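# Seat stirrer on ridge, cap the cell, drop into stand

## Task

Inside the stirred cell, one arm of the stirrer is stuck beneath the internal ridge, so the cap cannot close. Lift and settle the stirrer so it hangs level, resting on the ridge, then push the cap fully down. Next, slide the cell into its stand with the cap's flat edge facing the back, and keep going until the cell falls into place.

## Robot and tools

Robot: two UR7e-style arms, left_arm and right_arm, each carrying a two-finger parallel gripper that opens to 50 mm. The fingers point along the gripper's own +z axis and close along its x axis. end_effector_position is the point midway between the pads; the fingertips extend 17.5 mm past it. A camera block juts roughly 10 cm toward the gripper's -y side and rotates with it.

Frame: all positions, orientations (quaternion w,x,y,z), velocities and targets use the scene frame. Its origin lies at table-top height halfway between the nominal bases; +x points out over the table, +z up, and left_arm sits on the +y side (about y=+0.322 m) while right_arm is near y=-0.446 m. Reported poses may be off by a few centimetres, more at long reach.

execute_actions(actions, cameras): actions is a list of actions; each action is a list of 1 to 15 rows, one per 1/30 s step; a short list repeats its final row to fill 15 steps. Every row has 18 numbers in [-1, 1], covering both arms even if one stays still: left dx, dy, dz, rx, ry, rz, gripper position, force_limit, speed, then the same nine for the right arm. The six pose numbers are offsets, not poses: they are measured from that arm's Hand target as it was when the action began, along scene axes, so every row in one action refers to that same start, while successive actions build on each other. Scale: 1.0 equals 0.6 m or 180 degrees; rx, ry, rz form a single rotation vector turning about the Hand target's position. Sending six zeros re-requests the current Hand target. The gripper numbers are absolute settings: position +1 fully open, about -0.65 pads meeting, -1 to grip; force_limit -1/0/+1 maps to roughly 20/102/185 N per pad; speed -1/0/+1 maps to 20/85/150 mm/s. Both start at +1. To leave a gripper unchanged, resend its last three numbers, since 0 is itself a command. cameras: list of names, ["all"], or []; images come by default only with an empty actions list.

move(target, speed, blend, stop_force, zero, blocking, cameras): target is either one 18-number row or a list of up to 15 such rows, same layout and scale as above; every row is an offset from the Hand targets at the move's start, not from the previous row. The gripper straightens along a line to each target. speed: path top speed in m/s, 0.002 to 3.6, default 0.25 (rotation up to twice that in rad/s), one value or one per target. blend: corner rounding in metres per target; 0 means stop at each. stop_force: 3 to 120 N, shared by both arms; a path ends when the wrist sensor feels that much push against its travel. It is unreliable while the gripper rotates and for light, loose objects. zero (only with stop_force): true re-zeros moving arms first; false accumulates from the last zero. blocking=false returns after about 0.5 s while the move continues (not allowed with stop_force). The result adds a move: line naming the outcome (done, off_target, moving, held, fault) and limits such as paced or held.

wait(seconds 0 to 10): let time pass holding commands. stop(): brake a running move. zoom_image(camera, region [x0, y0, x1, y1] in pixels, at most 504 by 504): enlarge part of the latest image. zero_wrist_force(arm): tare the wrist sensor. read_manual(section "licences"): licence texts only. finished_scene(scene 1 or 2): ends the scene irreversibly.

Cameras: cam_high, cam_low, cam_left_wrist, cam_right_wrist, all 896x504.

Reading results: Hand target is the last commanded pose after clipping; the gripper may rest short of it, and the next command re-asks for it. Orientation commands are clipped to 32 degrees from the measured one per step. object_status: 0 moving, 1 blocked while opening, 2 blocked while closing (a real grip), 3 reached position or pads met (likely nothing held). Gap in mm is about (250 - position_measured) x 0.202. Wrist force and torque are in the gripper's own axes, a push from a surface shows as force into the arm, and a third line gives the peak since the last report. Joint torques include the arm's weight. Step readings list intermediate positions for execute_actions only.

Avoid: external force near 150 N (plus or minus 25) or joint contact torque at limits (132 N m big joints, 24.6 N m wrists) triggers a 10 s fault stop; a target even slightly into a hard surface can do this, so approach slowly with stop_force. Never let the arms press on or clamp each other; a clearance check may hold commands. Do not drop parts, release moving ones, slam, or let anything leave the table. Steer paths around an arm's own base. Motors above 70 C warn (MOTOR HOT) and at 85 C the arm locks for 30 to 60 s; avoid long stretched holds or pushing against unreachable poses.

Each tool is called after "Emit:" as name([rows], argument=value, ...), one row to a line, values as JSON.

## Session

Emit:
execute_actions(actions=[])

Scene clock: 0.00 s.
left_arm: end_effector_position=(+0.2698, +0.2075, +0.2698) position_measured=3 object_status=3 end_effector_quat_wxyz=(-0.394, -0.196, +0.863, -0.247) | right_arm: end_effector_position=(+0.8453, +0.0629, +0.3193) position_measured=3 object_status=3 end_effector_quat_wxyz=(-0.276, +0.483, +0.635, +0.536)
Joint positions: left_arm=[-0.236 -1.868 2.111 -1.198 -2.372 -2.026] | right_arm=[3.674 -2.603 -0.747 -0.217 2.419 0.799]
Joint velocities: within noise
Joint torques (N m): no reading
Motor temperatures (°C): left_arm=[36 29 32 38 40 40] | right_arm=[29 35 34 45 47 40]
Wrist force (N): no reading
Wrist torque (N m): no reading
Wrist force, peak (N): no reading
Hand target: left_arm +0.2698, +0.2075, +0.2698; -0.394, -0.196, +0.863, -0.247 | right_arm +0.8453, +0.0629, +0.3193; -0.276, +0.483, +0.635, +0.536
Tool commands: left_gripper/position=+1.0 left_gripper/force_limit=+1.0 left_gripper/speed=+1.0 right_gripper/position=+1.0 right_gripper/force_limit=+1.0 right_gripper/speed=+1.0
camera_calibration:
cam_left_wrist: T_world_to_cam=[[-0.600951, -0.121847, 0.789944, -0.0228944], [-0.286579, 0.955449, -0.0706404, -0.0870036], [-0.746143, -0.268833, -0.609097, 0.556907], [0, 0, 0, 1]] pos_world=[0.37684, 0.230053, 0.351149]
cam_right_wrist: T_world_to_cam=[[-0.391488, 0.313412, 0.865165, 0.0449437], [0.786071, -0.374865, 0.491496, -0.782509], [0.478361, 0.872496, -0.0996087, -0.300158], [0, 0, 0, 1]] pos_world=[0.776287, -0.0455345, 0.315818]

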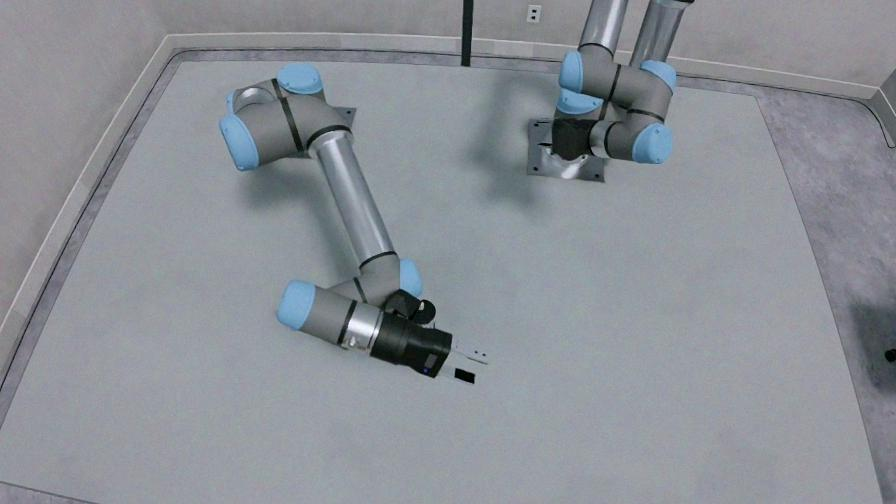

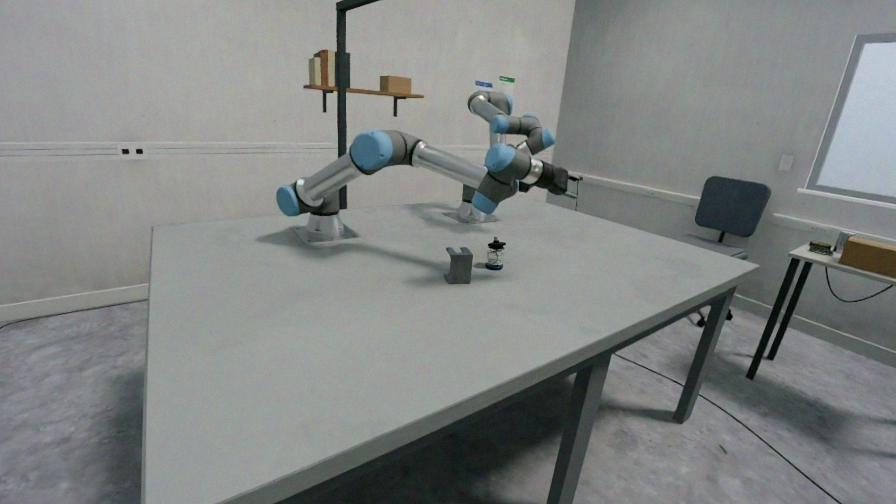

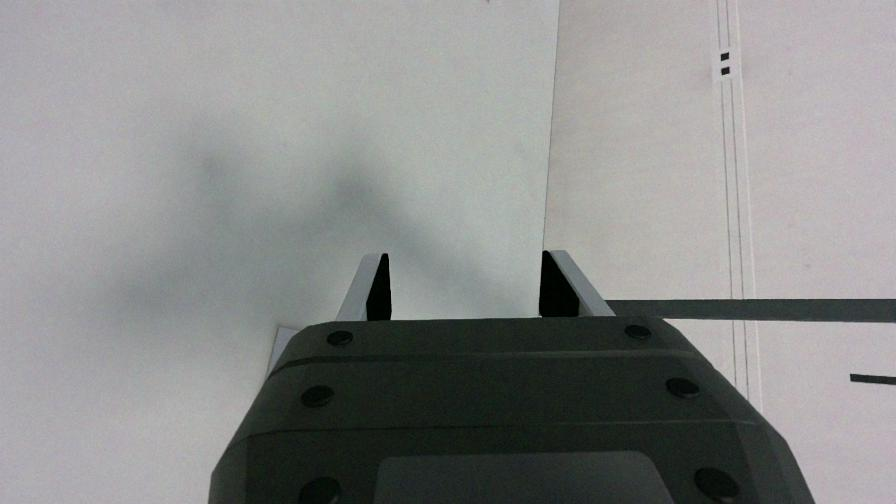

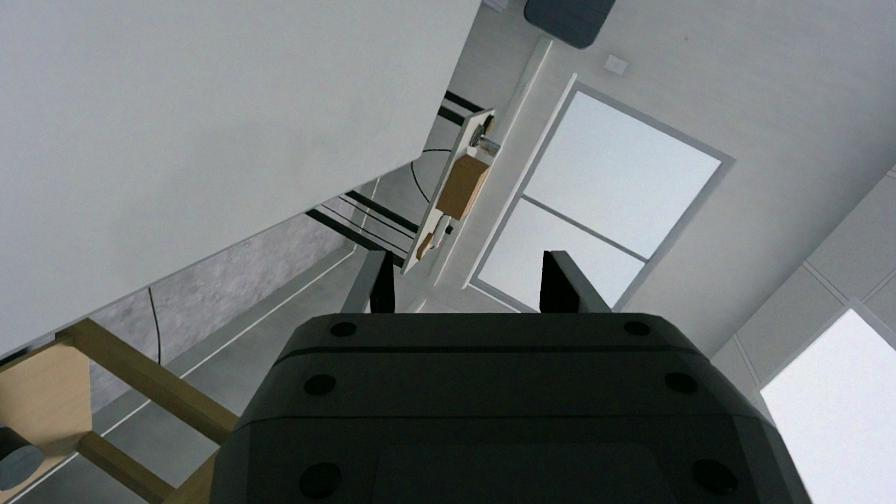

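Emit:
zoom_image(camera="cam_low", region=[430, 225, 520, 295])

Scaled by 5.600 from the camera's 896x504 image, which has a finer 1280x720 frame.

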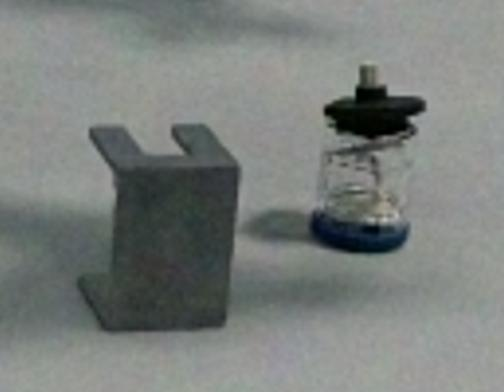

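Emit:
move([
  [0.3837,-0.2292,-0.1163,-0.012,-0.3535,0.3147,1,-0.8,0, -0.3755,-0.3048,-0.0322,-0.3932,0.1259,-0.0736,1,-0.6,-0.5],
], speed=[0.3], cameras=["all"])

Scene clock: 32.90 s.
left_arm: end_effector_position=(+0.5000, +0.0699, +0.2001) position_measured=3 object_status=3 end_effector_quat_wxyz=(+0.255, -0.401, +0.742, -0.473) | right_arm: end_effector_position=(+0.6200, -0.1200, +0.3000) position_measured=3 object_status=3 end_effector_quat_wxyz=(+0.000, +0.707, +0.707, +0.000)
Joint positions: left_arm=[-0.936 -1.457 2.648 -3.864 -1.214 -3.318] | right_arm=[3.891 -1.944 -1.196 -1.572 1.571 0.719]
Joint torques (N m): left_arm=[-8.32 -2.75 -20.92 -4.76 2.52 2.04] | right_arm=[9.08 55.89 39.68 1.02 -1.25 1.75]
Wrist force (N): left_arm=[-0.4 -1.6 0.1] | right_arm=[2.6 -1.2 2.7]
Wrist torque (N m): left_arm=[-0.39 0.21 -0.05] | right_arm=[-0.42 -0.19 0.06]
Wrist force, peak (N): left_arm=[-0.1 -2.0 0.4] | right_arm=[2.9 -1.1 3.0]
Hand target: left_arm +0.5000, +0.0699, +0.2000; +0.255, -0.401, +0.742, -0.473 | right_arm +0.6200, -0.1200, +0.3000; +0.000, +0.707, +0.707, +0.000
Off the commanded pose: left_arm 0.000 m, 0 deg | right_arm 0.000 m, 0 deg.
move: done
camera_calibration:
cam_left_wrist: T_world_to_cam=[[-0.571809, -0.820361, 0.0064635, 0.344849], [-0.58678, 0.403466, -0.702072, 0.420531], [0.573345, -0.405244, -0.712077, 0.0196265], [0, 0, 0, 1]] pos_world=[0.432694, 0.121184, 0.30699]
cam_right_wrist: T_world_to_cam=[[-0.0107336, 0.999927, 0.00546236, 0.134999], [0.933641, 0.00806573, 0.358118, -0.669958], [0.358048, 0.00894378, -0.93366, 0.186405], [0, 0, 0, 1]] pos_world=[0.560208, -0.131252, 0.413226]

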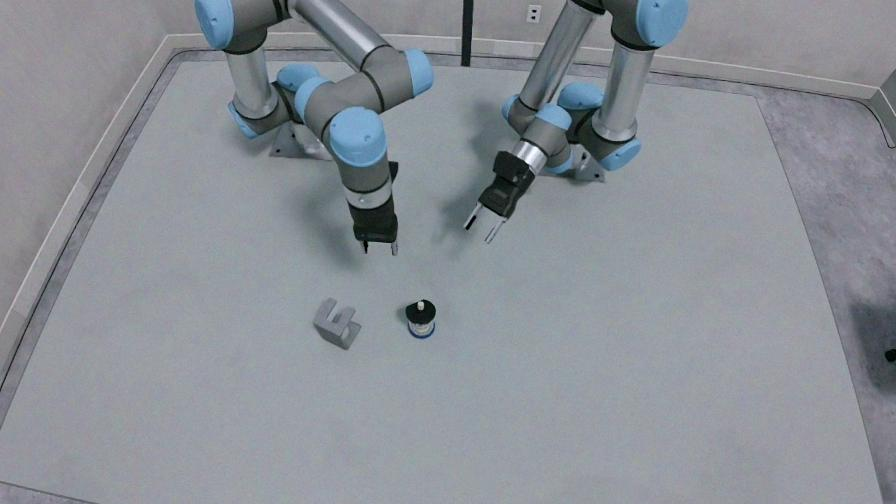

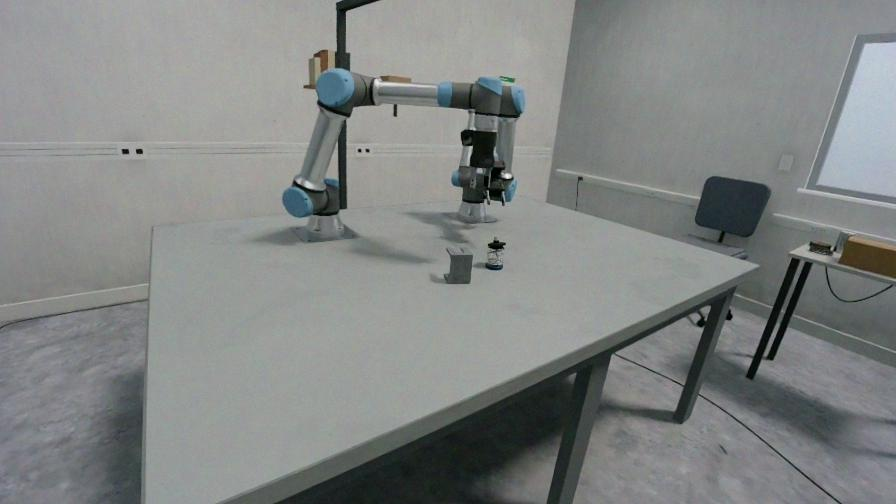

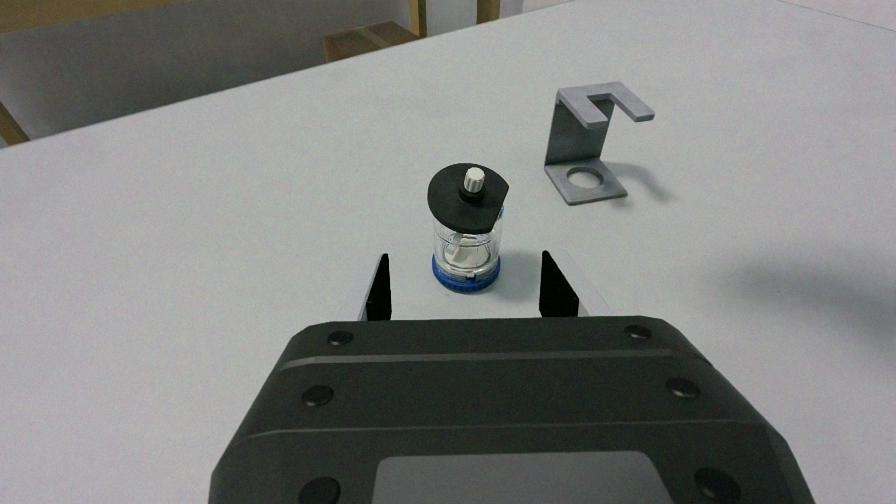

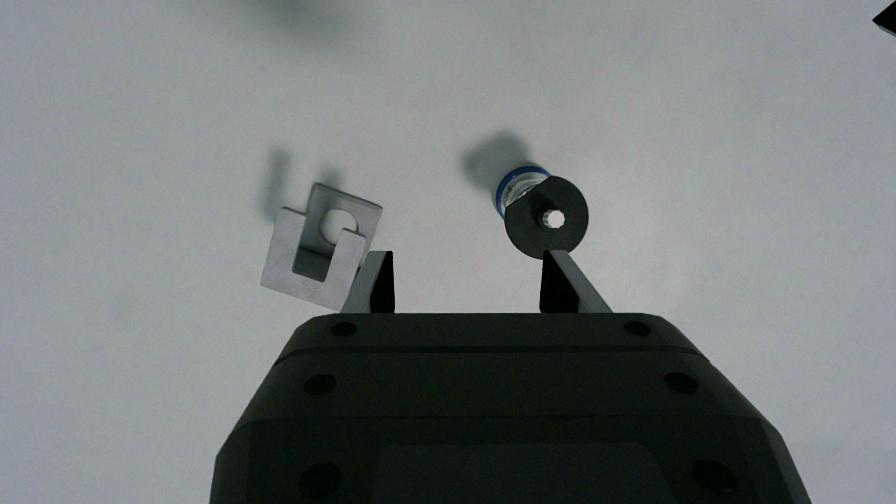

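Emit:
zoom_image(camera="cam_right_wrist", region=[470, 140, 610, 280])

Emit:
zoom_image(camera="cam_right_wrist", region=[240, 160, 400, 320])

Emit:
zoom_image(camera="cam_left_wrist", region=[400, 140, 540, 310])

Scaled by 3.600 from the camera's 896x504 image, which has a finer 1280x720 frame.

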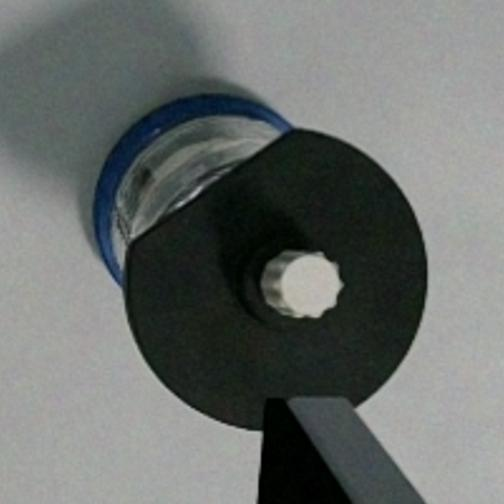

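Scaled by 3.150 from the camera's 896x504 image, which has a finer 1280x720 frame.

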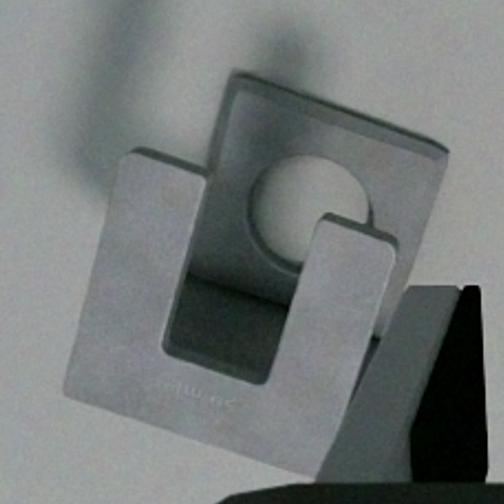

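Scaled by 2.965 from the camera's 896x504 image, which has a finer 1280x720 frame.

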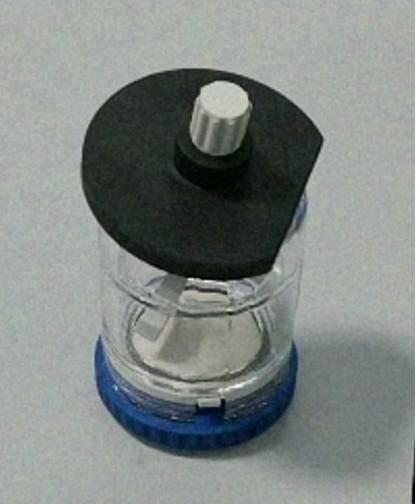

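Emit:
move([
  [0,0,0,0,0,0,1,-0.8,0, 0,0,-0.0833,0.1011,-0.0329,-0.7946,0.3,-0.6,-0.5],
  [0,0,0,0,0,0,1,-0.8,0, 0.0205,0.1217,-0.2243,0.1011,-0.0329,-0.7946,0.3,-0.6,-0.5],
], speed=[0.6, 0.25], blend=[0.02, 0], cameras=["cam_left_wrist", "cam_right_wrist"])

Scene clock: 135.80 s.
left_arm: end_effector_position=(+0.5000, +0.0699, +0.2000) position_measured=3 object_status=3 end_effector_quat_wxyz=(+0.255, -0.401, +0.742, -0.473) | right_arm: end_effector_position=(+0.6322, -0.0471, +0.1655) position_measured=107 object_status=3 end_effector_quat_wxyz=(-0.057, +0.884, -0.450, +0.113)
Joint positions: left_arm=[-0.936 -1.457 2.648 -3.865 -1.214 -3.318] | right_arm=[4.029 -2.012 -1.515 -1.019 1.379 3.355]
Joint torques (N m): left_arm=[-7.67 -2.7 -8.26 -4.93 2.4 1.88] | right_arm=[9.18 33.79 38.37 6.33 -1.79 1.89]
Wrist force (N): left_arm=[-0.3 -1.4 0.1] | right_arm=[2.3 -0.5 2.7]
Wrist torque (N m): left_arm=[-0.36 0.20 -0.05] | right_arm=[-0.36 -0.20 0.07]
Wrist force, peak (N): left_arm=[-0.6 -1.7 0.0] | right_arm=[1.2 -1.0 4.2]
Hand target: left_arm +0.5000, +0.0699, +0.2000; +0.255, -0.401, +0.742, -0.473 | right_arm +0.6323, -0.0470, +0.1654; -0.057, +0.884, -0.450, +0.113
Off the commanded pose: left_arm 0.000 m, 0 deg | right_arm 0.000 m, 0 deg.
move: done
camera_calibration:
cam_left_wrist: T_world_to_cam=[[-0.571811, -0.820361, 0.00638254, 0.344793], [-0.586673, 0.403462, -0.702164, 0.420484], [0.573452, -0.405249, -0.711987, 0.019441], [0, 0, 0, 1]] pos_world=[0.432694, 0.121084, 0.306889]
cam_right_wrist: T_world_to_cam=[[0.57601, -0.802684, 0.154631, -0.417644], [-0.81639, -0.555283, 0.158647, 0.479087], [-0.0414794, -0.217622, -0.975151, 0.304637], [0, 0, 0, 1]] pos_world=[0.644325, -0.00291143, 0.285643]
Images, in order (width x height): cam_left_wrist 896x504, cam_right_wrist 896x504.

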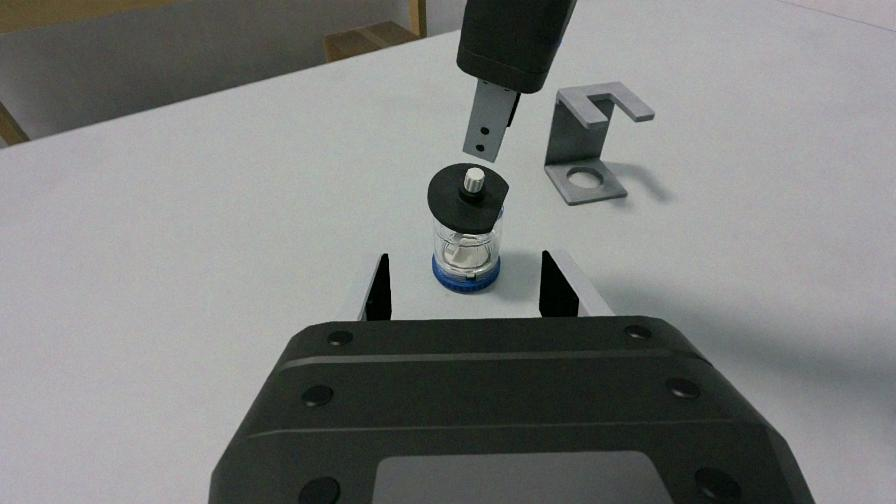

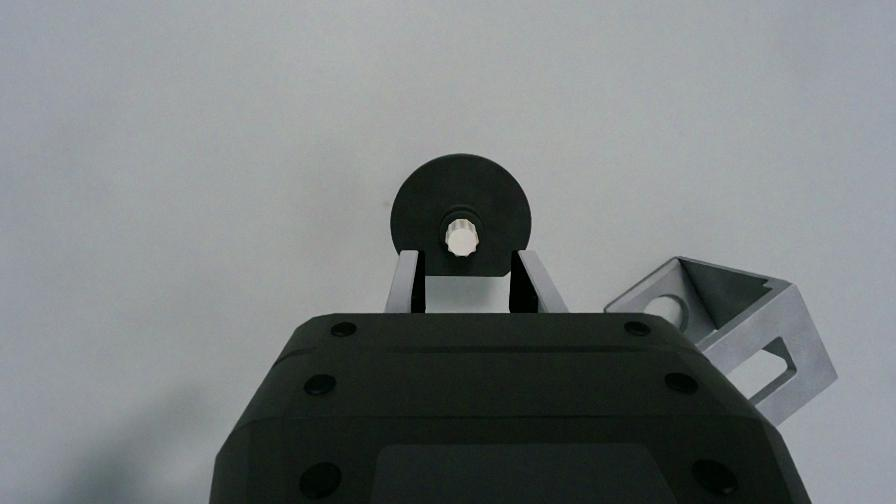

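Emit:
move([
  [0,0,0,0,0,0,1,-0.8,0, 0.0154,0.0050,-0.0374,0,0,0,0.3,-0.6,-0.5],
  [0,0,0,0,0,0,1,-0.8,0, 0.0229,0.0050,-0.0664,0,0,0,0.3,-0.6,-0.5],
], speed=[0.15, 0.05], stop_force=4, cameras=["cam_left_wrist", "cam_right_wrist"])

Scene clock: 153.93 s.
left_arm: end_effector_position=(+0.5000, +0.0699, +0.2000) position_measured=3 object_status=3 end_effector_quat_wxyz=(+0.255, -0.401, +0.742, -0.473) | right_arm: end_effector_position=(+0.6460, -0.0440, +0.1255) position_measured=107 object_status=3 end_effector_quat_wxyz=(-0.057, +0.884, -0.450, +0.113)
Joint positions: left_arm=[-0.936 -1.457 2.648 -3.865 -1.214 -3.318] | right_arm=[4.016 -2.079 -1.523 -0.941 1.382 3.342]
Joint torques (N m): left_arm=[-7.91 -4 -8.93 -4.89 2.41 2.12] | right_arm=[-7.89 36.19 13.06 6.16 0.91 -1.56]
Wrist force (N): left_arm=[-0.5 -1.6 -0.1] | right_arm=[2.3 -0.8 2.8]
Wrist torque (N m): left_arm=[-0.39 0.22 -0.05] | right_arm=[-0.38 -0.20 0.16]
Wrist force, peak (N): left_arm=[-0.6 -1.7 -0.2] | right_arm=[2.3 -0.7 3.3]
Hand target: left_arm +0.5000, +0.0699, +0.2000; +0.255, -0.401, +0.742, -0.473 | right_arm +0.6460, -0.0440, +0.1255; -0.057, +0.884, -0.450, +0.113
Off the commanded pose: left_arm 0.000 m, 0 deg | right_arm 0.000 m, 0 deg.
move: done
camera_calibration:
cam_left_wrist: T_world_to_cam=[[-0.571811, -0.820361, 0.00638254, 0.344793], [-0.586673, 0.403462, -0.702164, 0.420484], [0.573452, -0.405249, -0.711987, 0.019441], [0, 0, 0, 1]] pos_world=[0.432694, 0.121084, 0.306889]
cam_right_wrist: T_world_to_cam=[[0.576012, -0.802667, 0.15471, -0.41694], [-0.816388, -0.55527, 0.158701, 0.498406], [-0.0414787, -0.217717, -0.97513, 0.266872], [0, 0, 0, 1]] pos_world=[0.658125, 0.000188145, 0.245642]
Images, in order (width x height): cam_left_wrist 896x504, cam_right_wrist 896x504.

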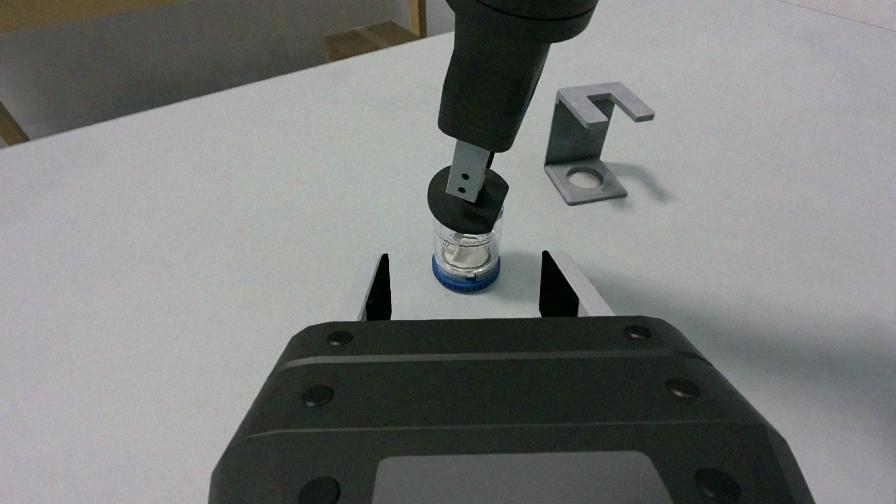

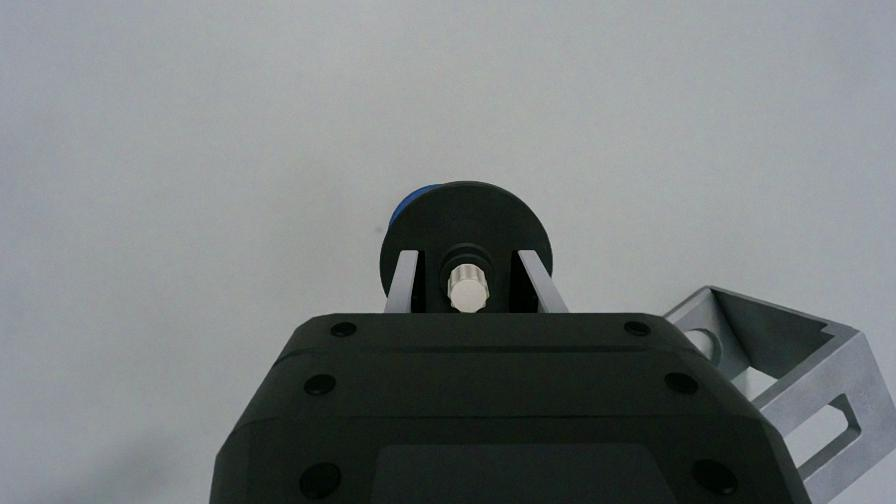

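Emit:
move([
  [0,0,0,0,0,0,1,-0.8,0, 0,0,0,0,0,0,-1,-0.6,-0.8],
], speed=[0.05], cameras=["cam_left_wrist", "cam_right_wrist"])

Scene clock: 160.50 s.
left_arm: end_effector_position=(+0.5000, +0.0699, +0.2000) position_measured=3 object_status=3 end_effector_quat_wxyz=(+0.255, -0.401, +0.742, -0.473) | right_arm: end_effector_position=(+0.6460, -0.0440, +0.1255) position_measured=192 object_status=2 end_effector_quat_wxyz=(-0.057, +0.884, -0.450, +0.113)
Joint positions: left_arm=[-0.936 -1.457 2.648 -3.865 -1.214 -3.318] | right_arm=[4.016 -2.079 -1.523 -0.941 1.382 3.342]
Joint torques (N m): left_arm=[-7.86 -2.71 -8.09 -4.75 2.44 1.96] | right_arm=[-8.51 36.75 14.68 5.88 1.12 -1.78]
Wrist force (N): left_arm=[-0.3 -1.6 0.0] | right_arm=[2.3 -0.7 3.0]
Wrist torque (N m): left_arm=[-0.39 0.19 -0.05] | right_arm=[-0.38 -0.20 0.16]
Wrist force, peak (N): left_arm=[-0.3 -1.7 -0.1] | right_arm=[2.5 -0.7 2.9]
Hand target: left_arm +0.5000, +0.0699, +0.2000; +0.255, -0.401, +0.742, -0.473 | right_arm +0.6460, -0.0440, +0.1255; -0.057, +0.884, -0.450, +0.113
Off the commanded pose: left_arm 0.000 m, 0 deg | right_arm 0.000 m, 0 deg.
move: done
camera_calibration:
cam_left_wrist: T_world_to_cam=[[-0.571811, -0.820361, 0.00638254, 0.344793], [-0.586673, 0.403462, -0.702164, 0.420484], [0.573452, -0.405249, -0.711987, 0.019441], [0, 0, 0, 1]] pos_world=[0.432694, 0.121084, 0.306889]
cam_right_wrist: T_world_to_cam=[[0.576012, -0.802667, 0.15471, -0.41694], [-0.816388, -0.55527, 0.158701, 0.498406], [-0.0414787, -0.217717, -0.97513, 0.266872], [0, 0, 0, 1]] pos_world=[0.658125, 0.000188145, 0.245642]
Images, in order (width x height): cam_left_wrist 896x504, cam_right_wrist 896x504.

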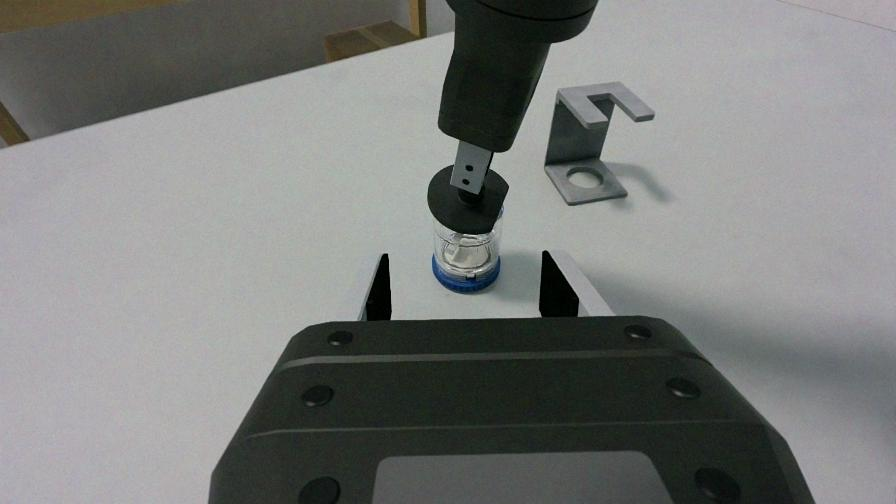

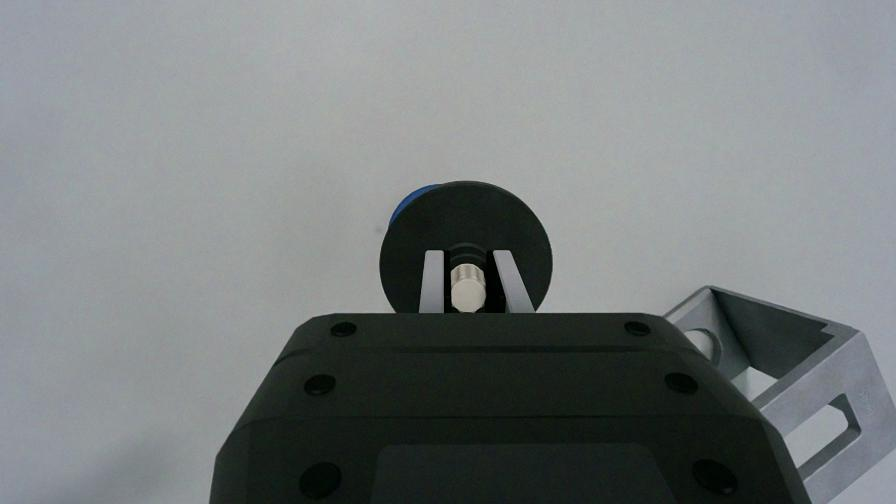

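Emit:
move([
  [0,0,0,0,0,0,1,-0.8,0, 0,0,0.0083,0,0,0,-1,-0.6,-0.8],
], speed=[0.02], cameras=["cam_left_wrist"])

Emit:
zoom_image(camera="cam_left_wrist", region=[400, 140, 540, 310])

Scene clock: 164.53 s.
left_arm: end_effector_position=(+0.5000, +0.0699, +0.2000) position_measured=3 object_status=3 end_effector_quat_wxyz=(+0.255, -0.401, +0.742, -0.473) | right_arm: end_effector_position=(+0.6460, -0.0440, +0.1304) position_measured=192 object_status=2 end_effector_quat_wxyz=(-0.057, +0.884, -0.450, +0.113)
Joint positions: left_arm=[-0.936 -1.457 2.648 -3.865 -1.214 -3.318] | right_arm=[4.016 -2.074 -1.518 -0.951 1.382 3.342]
Joint torques (N m): left_arm=[-8.25 -3.74 -8.23 -4.87 2.52 2.07] | right_arm=[-5.95 62.21 36.81 1.41 0.08 -1.81]
Wrist force (N): left_arm=[-0.1 -1.4 0.0] | right_arm=[2.2 -0.5 3.3]
Wrist torque (N m): left_arm=[-0.36 0.17 -0.05] | right_arm=[-0.37 -0.21 0.16]
Wrist force, peak (N): left_arm=[-0.2 -1.8 0.0] | right_arm=[2.2 -0.2 4.5]
Hand target: left_arm +0.5000, +0.0699, +0.2000; +0.255, -0.401, +0.742, -0.473 | right_arm +0.6460, -0.0440, +0.1305; -0.057, +0.884, -0.450, +0.113
Off the commanded pose: left_arm 0.000 m, 0 deg | right_arm 0.000 m, 0 deg.
move: done
camera_calibration:
cam_left_wrist: T_world_to_cam=[[-0.571811, -0.820361, 0.00638254, 0.344793], [-0.586673, 0.403462, -0.702164, 0.420484], [0.573452, -0.405249, -0.711987, 0.019441], [0, 0, 0, 1]] pos_world=[0.432694, 0.121084, 0.306889]
Images, in order (width x height): cam_left_wrist 896x504.

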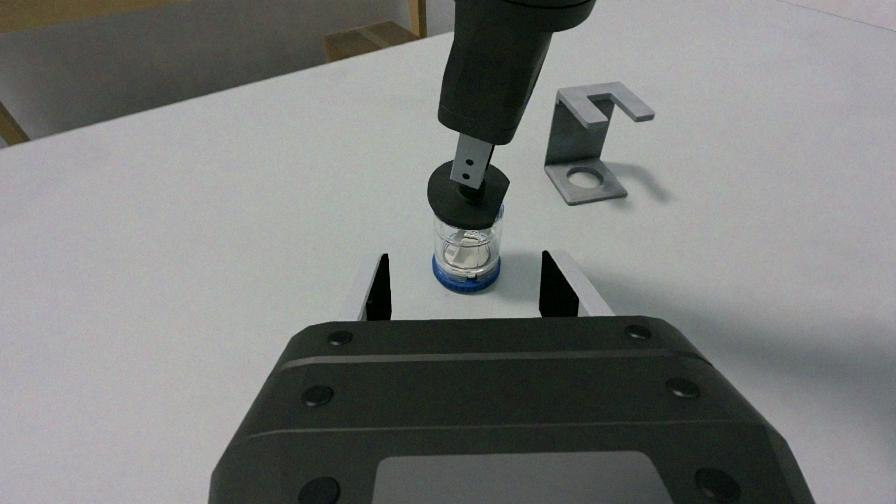

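Scaled by 2.965 from the camera's 896x504 image, which has a finer 1280x720 frame.

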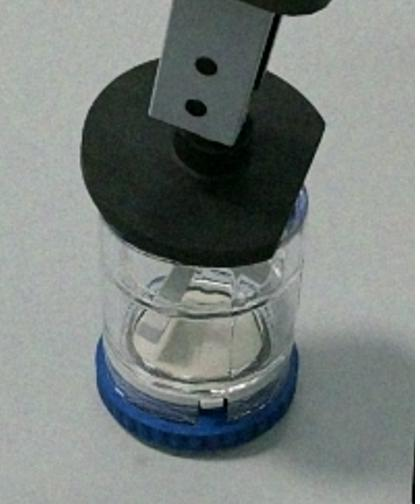

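Emit:
move([
  [0,0,0,0,0,0,1,-0.8,0, 0,0,0.0333,0,0,0,-1,-0.6,-0.8],
], speed=[0.04], cameras=["cam_left_wrist"])

Emit:
zoom_image(camera="cam_left_wrist", region=[400, 100, 540, 310])

Scene clock: 168.57 s.
left_arm: end_effector_position=(+0.5000, +0.0699, +0.2000) position_measured=3 object_status=3 end_effector_quat_wxyz=(+0.255, -0.401, +0.742, -0.473) | right_arm: end_effector_position=(+0.6460, -0.0440, +0.1504) position_measured=192 object_status=2 end_effector_quat_wxyz=(-0.057, +0.884, -0.450, +0.113)
Joint positions: left_arm=[-0.936 -1.457 2.648 -3.865 -1.214 -3.318] | right_arm=[4.016 -2.054 -1.492 -0.996 1.382 3.342]
Joint torques (N m): left_arm=[-8.64 -4.2 -8.95 -4.87 2.42 2] | right_arm=[-6.83 60.12 36.42 1.84 -0.45 -1.08]
Wrist force (N): left_arm=[-0.4 -1.4 0.2] | right_arm=[2.2 -0.6 3.1]
Wrist torque (N m): left_arm=[-0.36 0.20 -0.05] | right_arm=[-0.38 -0.20 0.16]
Wrist force, peak (N): left_arm=[-0.6 -1.6 0.2] | right_arm=[2.1 -0.4 3.8]
Hand target: left_arm +0.5000, +0.0699, +0.2000; +0.255, -0.401, +0.742, -0.473 | right_arm +0.6460, -0.0440, +0.1505; -0.057, +0.884, -0.450, +0.113
Off the commanded pose: left_arm 0.000 m, 0 deg | right_arm 0.000 m, 0 deg.
move: done
camera_calibration:
cam_left_wrist: T_world_to_cam=[[-0.571811, -0.820361, 0.00638254, 0.344793], [-0.586673, 0.403462, -0.702164, 0.420484], [0.573452, -0.405249, -0.711987, 0.019441], [0, 0, 0, 1]] pos_world=[0.432694, 0.121084, 0.306889]
Images, in order (width x height): cam_left_wrist 896x504.

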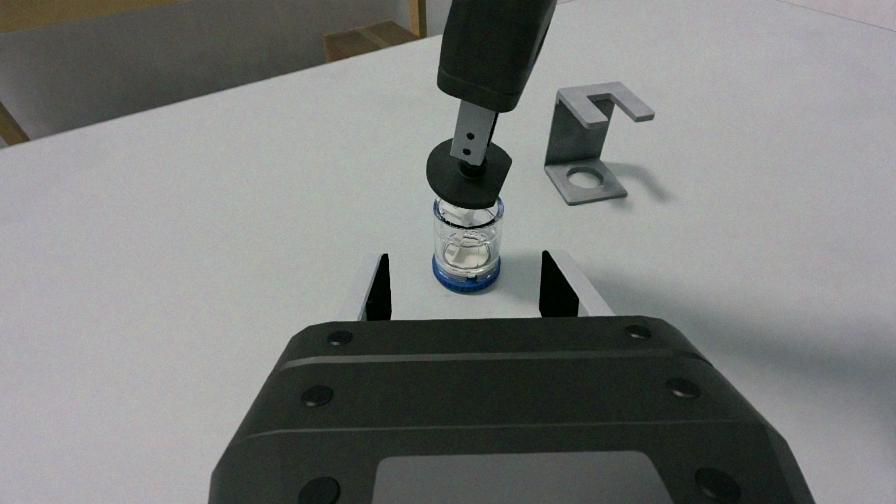

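Scaled by 2.400 from the camera's 896x504 image, which has a finer 1280x720 frame.

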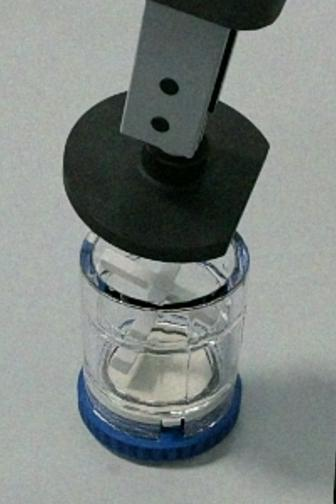

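Emit:
move([
  [0,0,0,0,0,0,1,-0.8,0, 0,0,0.15,0,0,0,-1,-0.6,-0.8],
  [0,0,0,0,0,0,1,-0.8,0, -0.0433,-0.26,0.1833,0,0.0806,0,-1,-0.6,-0.8],
  [0.1625,-0.13,-0.0683,0.1372,0.2088,-0.0006,1,-0.8,0, -0.0433,-0.26,0.1833,0,0.0806,0,-1,-0.6,-0.8],
], speed=[0.1, 0.2, 0.25], blend=[0.02, 0.01, 0], cameras=["cam_left_wrist", "cam_right_wrist", "cam_high"])

Scene clock: 200.40 s.
left_arm: end_effector_position=(+0.5975, -0.0080, +0.1591) position_measured=3 object_status=3 end_effector_quat_wxyz=(+0.082, -0.468, +0.867, -0.153) | right_arm: end_effector_position=(+0.6200, -0.2000, +0.2605) position_measured=192 object_status=2 end_effector_quat_wxyz=(+0.000, +0.891, -0.454, +0.000)
Joint positions: left_arm=[-0.752 -1.337 1.893 -2.47 -1.5 -3.341] | right_arm=[3.791 -1.862 -1.408 -1.443 1.57 3.133]
Joint torques (N m): left_arm=[10.66 -19.2 -32.56 -1.79 -1.74 2.19] | right_arm=[-7.78 53.68 39.46 1.25 1.37 -1.9]
Wrist force (N): left_arm=[-0.4 0.0 -0.3] | right_arm=[2.4 -1.2 3.2]
Wrist torque (N m): left_arm=[-0.05 0.21 -0.11] | right_arm=[-0.42 -0.15 0.16]
Wrist force, peak (N): left_arm=[-0.2 -2.0 0.0] | right_arm=[4.1 0.0 3.0]
Hand target: left_arm +0.5975, -0.0081, +0.1591; +0.082, -0.468, +0.867, -0.153 | right_arm +0.6200, -0.2000, +0.2605; +0.000, +0.891, -0.454, +0.000
Off the commanded pose: left_arm 0.000 m, 0 deg | right_arm 0.000 m, 0 deg.
move: done
camera_calibration:
cam_left_wrist: T_world_to_cam=[[-0.562707, -0.82629, 0.0246181, 0.328451], [-0.826438, 0.562993, 0.00620937, 0.512181], [-0.0189906, -0.0168513, -0.999678, 0.305666], [0, 0, 0, 1]] pos_world=[0.613912, -0.0118075, 0.294301]
cam_right_wrist: T_world_to_cam=[[0.596403, -0.802667, 0.00547191, -0.521848], [-0.750597, -0.555272, 0.35816, 0.276422], [-0.284444, -0.217715, -0.933644, 0.503268], [0, 0, 0, 1]] pos_world=[0.661864, -0.155812, 0.373726]
Images, in order (width x height): cam_high 896x504, cam_left_wrist 896x504, cam_right_wrist 896x504.

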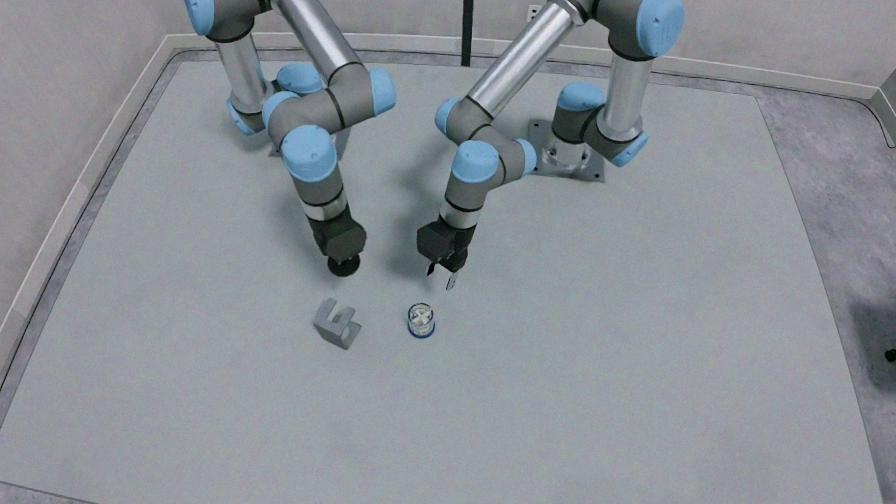

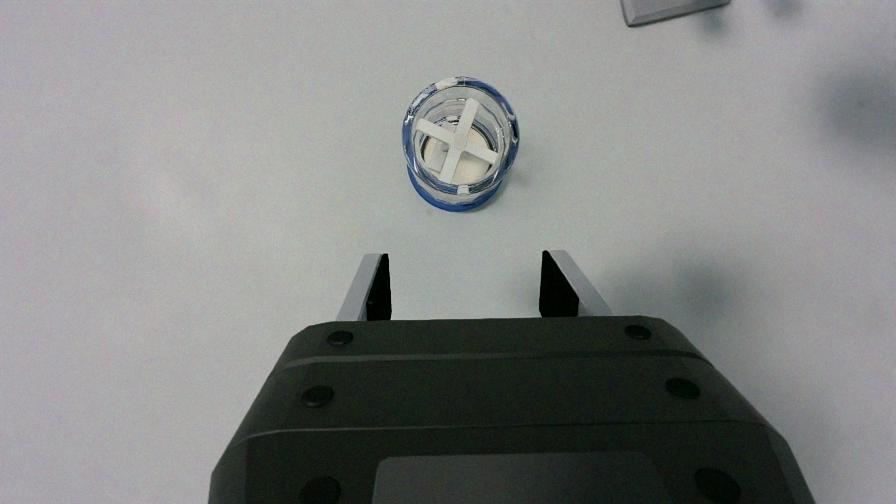

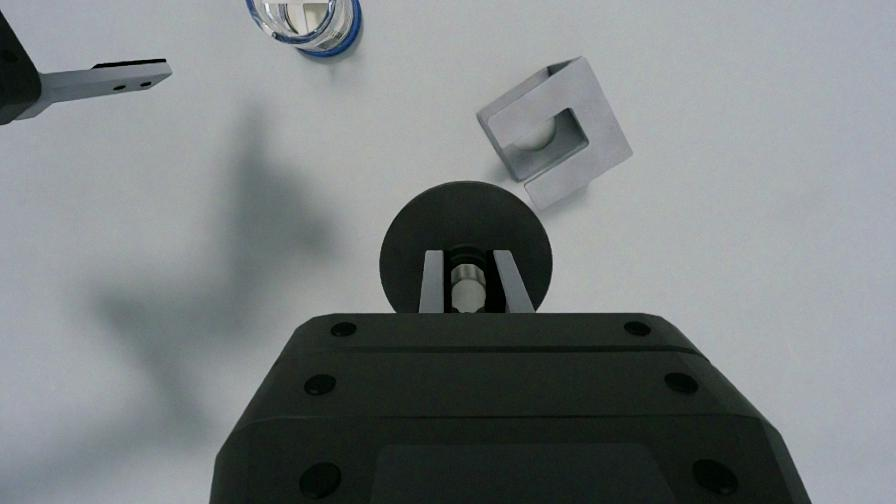

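Emit:
zoom_image(camera="cam_left_wrist", region=[395, 70, 535, 215])

Scaled by 3.476 from the camera's 896x504 image, which has a finer 1280x720 frame.

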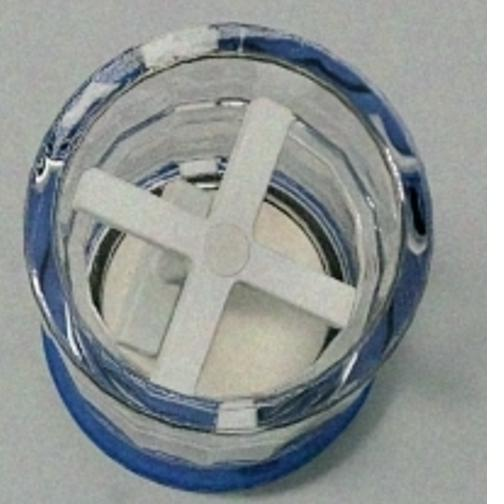

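Emit:
move([
  [-0.0565,0.1692,-0.0235,-0.1789,-0.1771,-0.1264,1,-0.8,0, 0,0,0,0,0,0,-1,-0.6,-0.8],
], speed=[0.4], cameras=["cam_left_wrist"])

Emit:
zoom_image(camera="cam_left_wrist", region=[370, 60, 570, 260])

Scene clock: 261.43 s.
left_arm: end_effector_position=(+0.5636, +0.0935, +0.1450) position_measured=3 object_status=3 end_effector_quat_wxyz=(+0.151, -0.237, +0.809, -0.516) | right_arm: end_effector_position=(+0.6200, -0.2000, +0.2605) position_measured=192 object_status=2 end_effector_quat_wxyz=(+0.000, +0.891, -0.454, +0.000)
Joint positions: left_arm=[-0.4 -1.104 2.377 -3.912 -2.073 -2.883] | right_arm=[3.791 -1.862 -1.408 -1.443 1.57 3.133]
Joint torques (N m): left_arm=[10.85 -15.83 -18.37 -4.72 -2.31 -2.02] | right_arm=[-7.55 54.29 39.22 1.17 1.46 -1.61]
Wrist force (N): left_arm=[-0.4 -1.5 0.0] | right_arm=[2.6 -1.2 3.4]
Wrist torque (N m): left_arm=[-0.41 0.16 0.16] | right_arm=[-0.42 -0.19 0.16]
Wrist force, peak (N): left_arm=[-0.2 -1.8 0.2] | right_arm=[2.8 -1.3 3.4]
Hand target: left_arm +0.5636, +0.0935, +0.1450; +0.151, -0.237, +0.809, -0.516 | right_arm +0.6200, -0.2000, +0.2605; +0.000, +0.891, -0.454, +0.000
Off the commanded pose: left_arm 0.000 m, 0 deg | right_arm 0.000 m, 0 deg.
move: done
camera_calibration:
cam_left_wrist: T_world_to_cam=[[-0.85693, -0.515405, 0.00541967, 0.533147], [-0.370182, 0.608093, -0.702274, 0.268553], [0.35866, -0.603806, -0.711886, 0.0929627], [0, 0, 0, 1]] pos_world=[0.522941, 0.167613, 0.251887]
Images, in order (width x height): cam_left_wrist 896x504.

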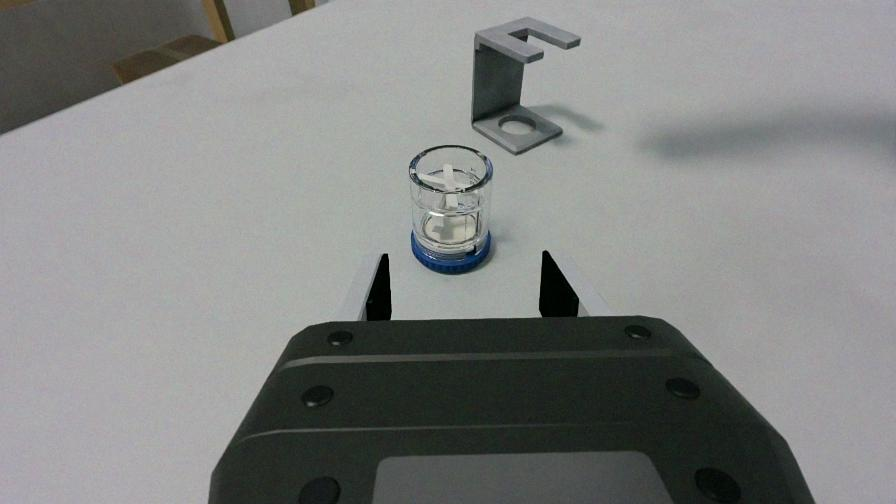

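Scaled by 2.520 from the camera's 896x504 image, which has a finer 1280x720 frame.

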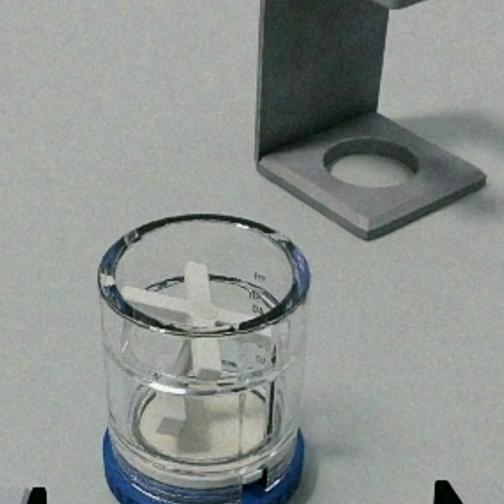

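Emit:
zoom_image(camera="cam_left_wrist", region=[400, 140, 500, 280])

Scaled by 3.600 from the camera's 896x504 image, which has a finer 1280x720 frame.

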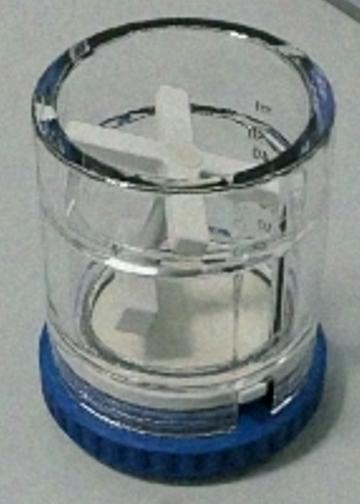

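Emit:
move([
  [0.0773,-0.1225,0.1583,0.0200,0.1169,0.5241,-0.287,-0.8,0, -0.0333,-0.3667,0.0333,0,0,0,-1,-0.6,-0.8],
  [0.1550,-0.2380,-0.0300,0.0200,0.1169,0.5241,-0.287,-0.8,0, -0.0333,-0.3667,0.0333,0,0,0,-1,-0.6,-0.8],
], speed=[0.5, 0.25], blend=[0.01, 0], cameras=["cam_left_wrist", "cam_high"])

Emit:
zoom_image(camera="cam_left_wrist", region=[350, 100, 590, 320])

Scene clock: 381.83 s.
left_arm: end_effector_position=(+0.6566, -0.0493, +0.1270) position_measured=195 object_status=3 end_effector_quat_wxyz=(-0.351, +0.827, -0.404, +0.172) | right_arm: end_effector_position=(+0.6001, -0.4200, +0.2805) position_measured=192 object_status=2 end_effector_quat_wxyz=(+0.000, +0.891, -0.454, +0.000)
Joint positions: left_arm=[-0.986 -1.034 1.595 -2.011 -0.774 -4.882] | right_arm=[3.461 -1.687 -1.569 -1.456 1.57 2.803]
Joint torques (N m): left_arm=[10.27 -30.19 -29.73 -4.25 4.01 1.99] | right_arm=[-7.42 45.24 16.4 1.3 1.4 -1.92]
Wrist force (N): left_arm=[0.1 -1.5 0.1] | right_arm=[2.9 -1.1 3.3]
Wrist torque (N m): left_arm=[-0.42 0.11 -0.07] | right_arm=[-0.40 -0.24 0.15]
Wrist force, peak (N): left_arm=[-0.9 -2.3 -1.3] | right_arm=[3.4 -0.7 3.2]
Hand target: left_arm +0.6566, -0.0493, +0.1270; -0.351, +0.827, -0.404, +0.172 | right_arm +0.6001, -0.4200, +0.2805; +0.000, +0.891, -0.454, +0.000
Off the commanded pose: left_arm 0.000 m, 0 deg | right_arm 0.000 m, 0 deg.
move: done
camera_calibration:
cam_left_wrist: T_world_to_cam=[[0.594955, -0.803632, 0.0142822, -0.42924], [-0.72091, -0.541402, -0.432635, 0.516438], [0.355412, 0.247102, -0.901456, 0.0287853], [0, 0, 0, 1]] pos_world=[0.617453, -0.0724635, 0.255508]
Images, in order (width x height): cam_high 896x504, cam_left_wrist 896x504.

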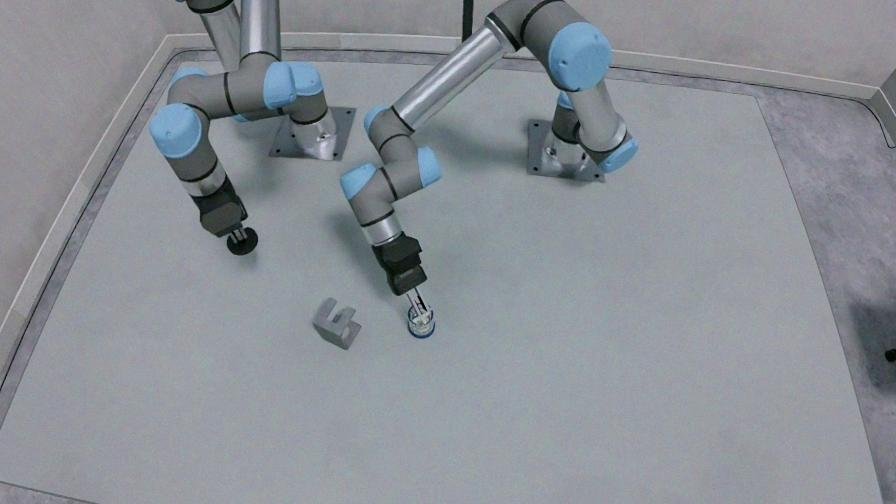

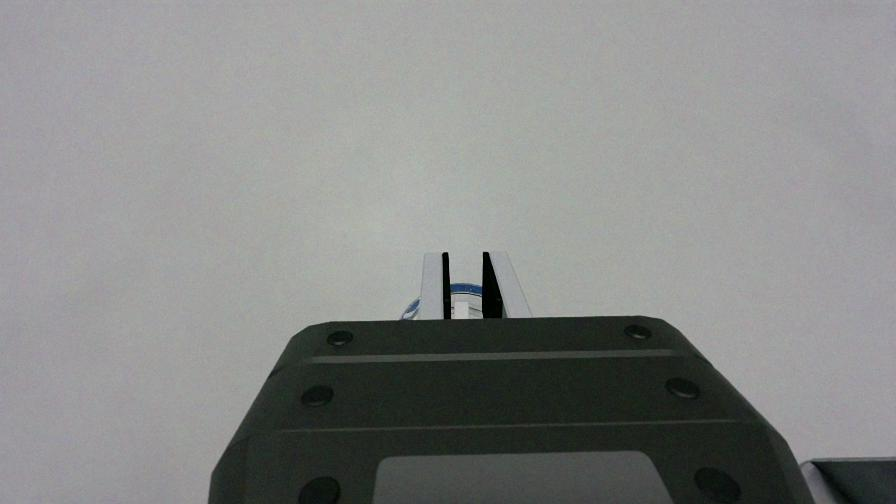

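Scaled by 2.100 from the camera's 896x504 image, which has a finer 1280x720 frame.

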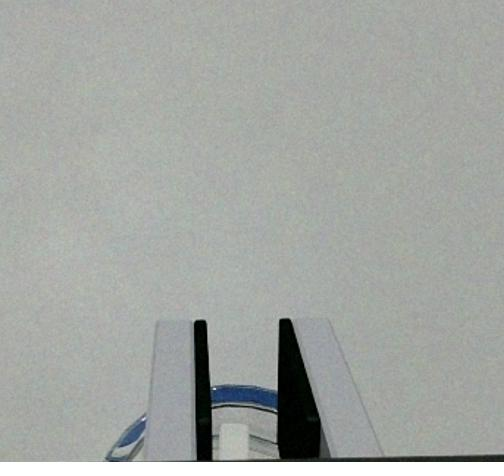

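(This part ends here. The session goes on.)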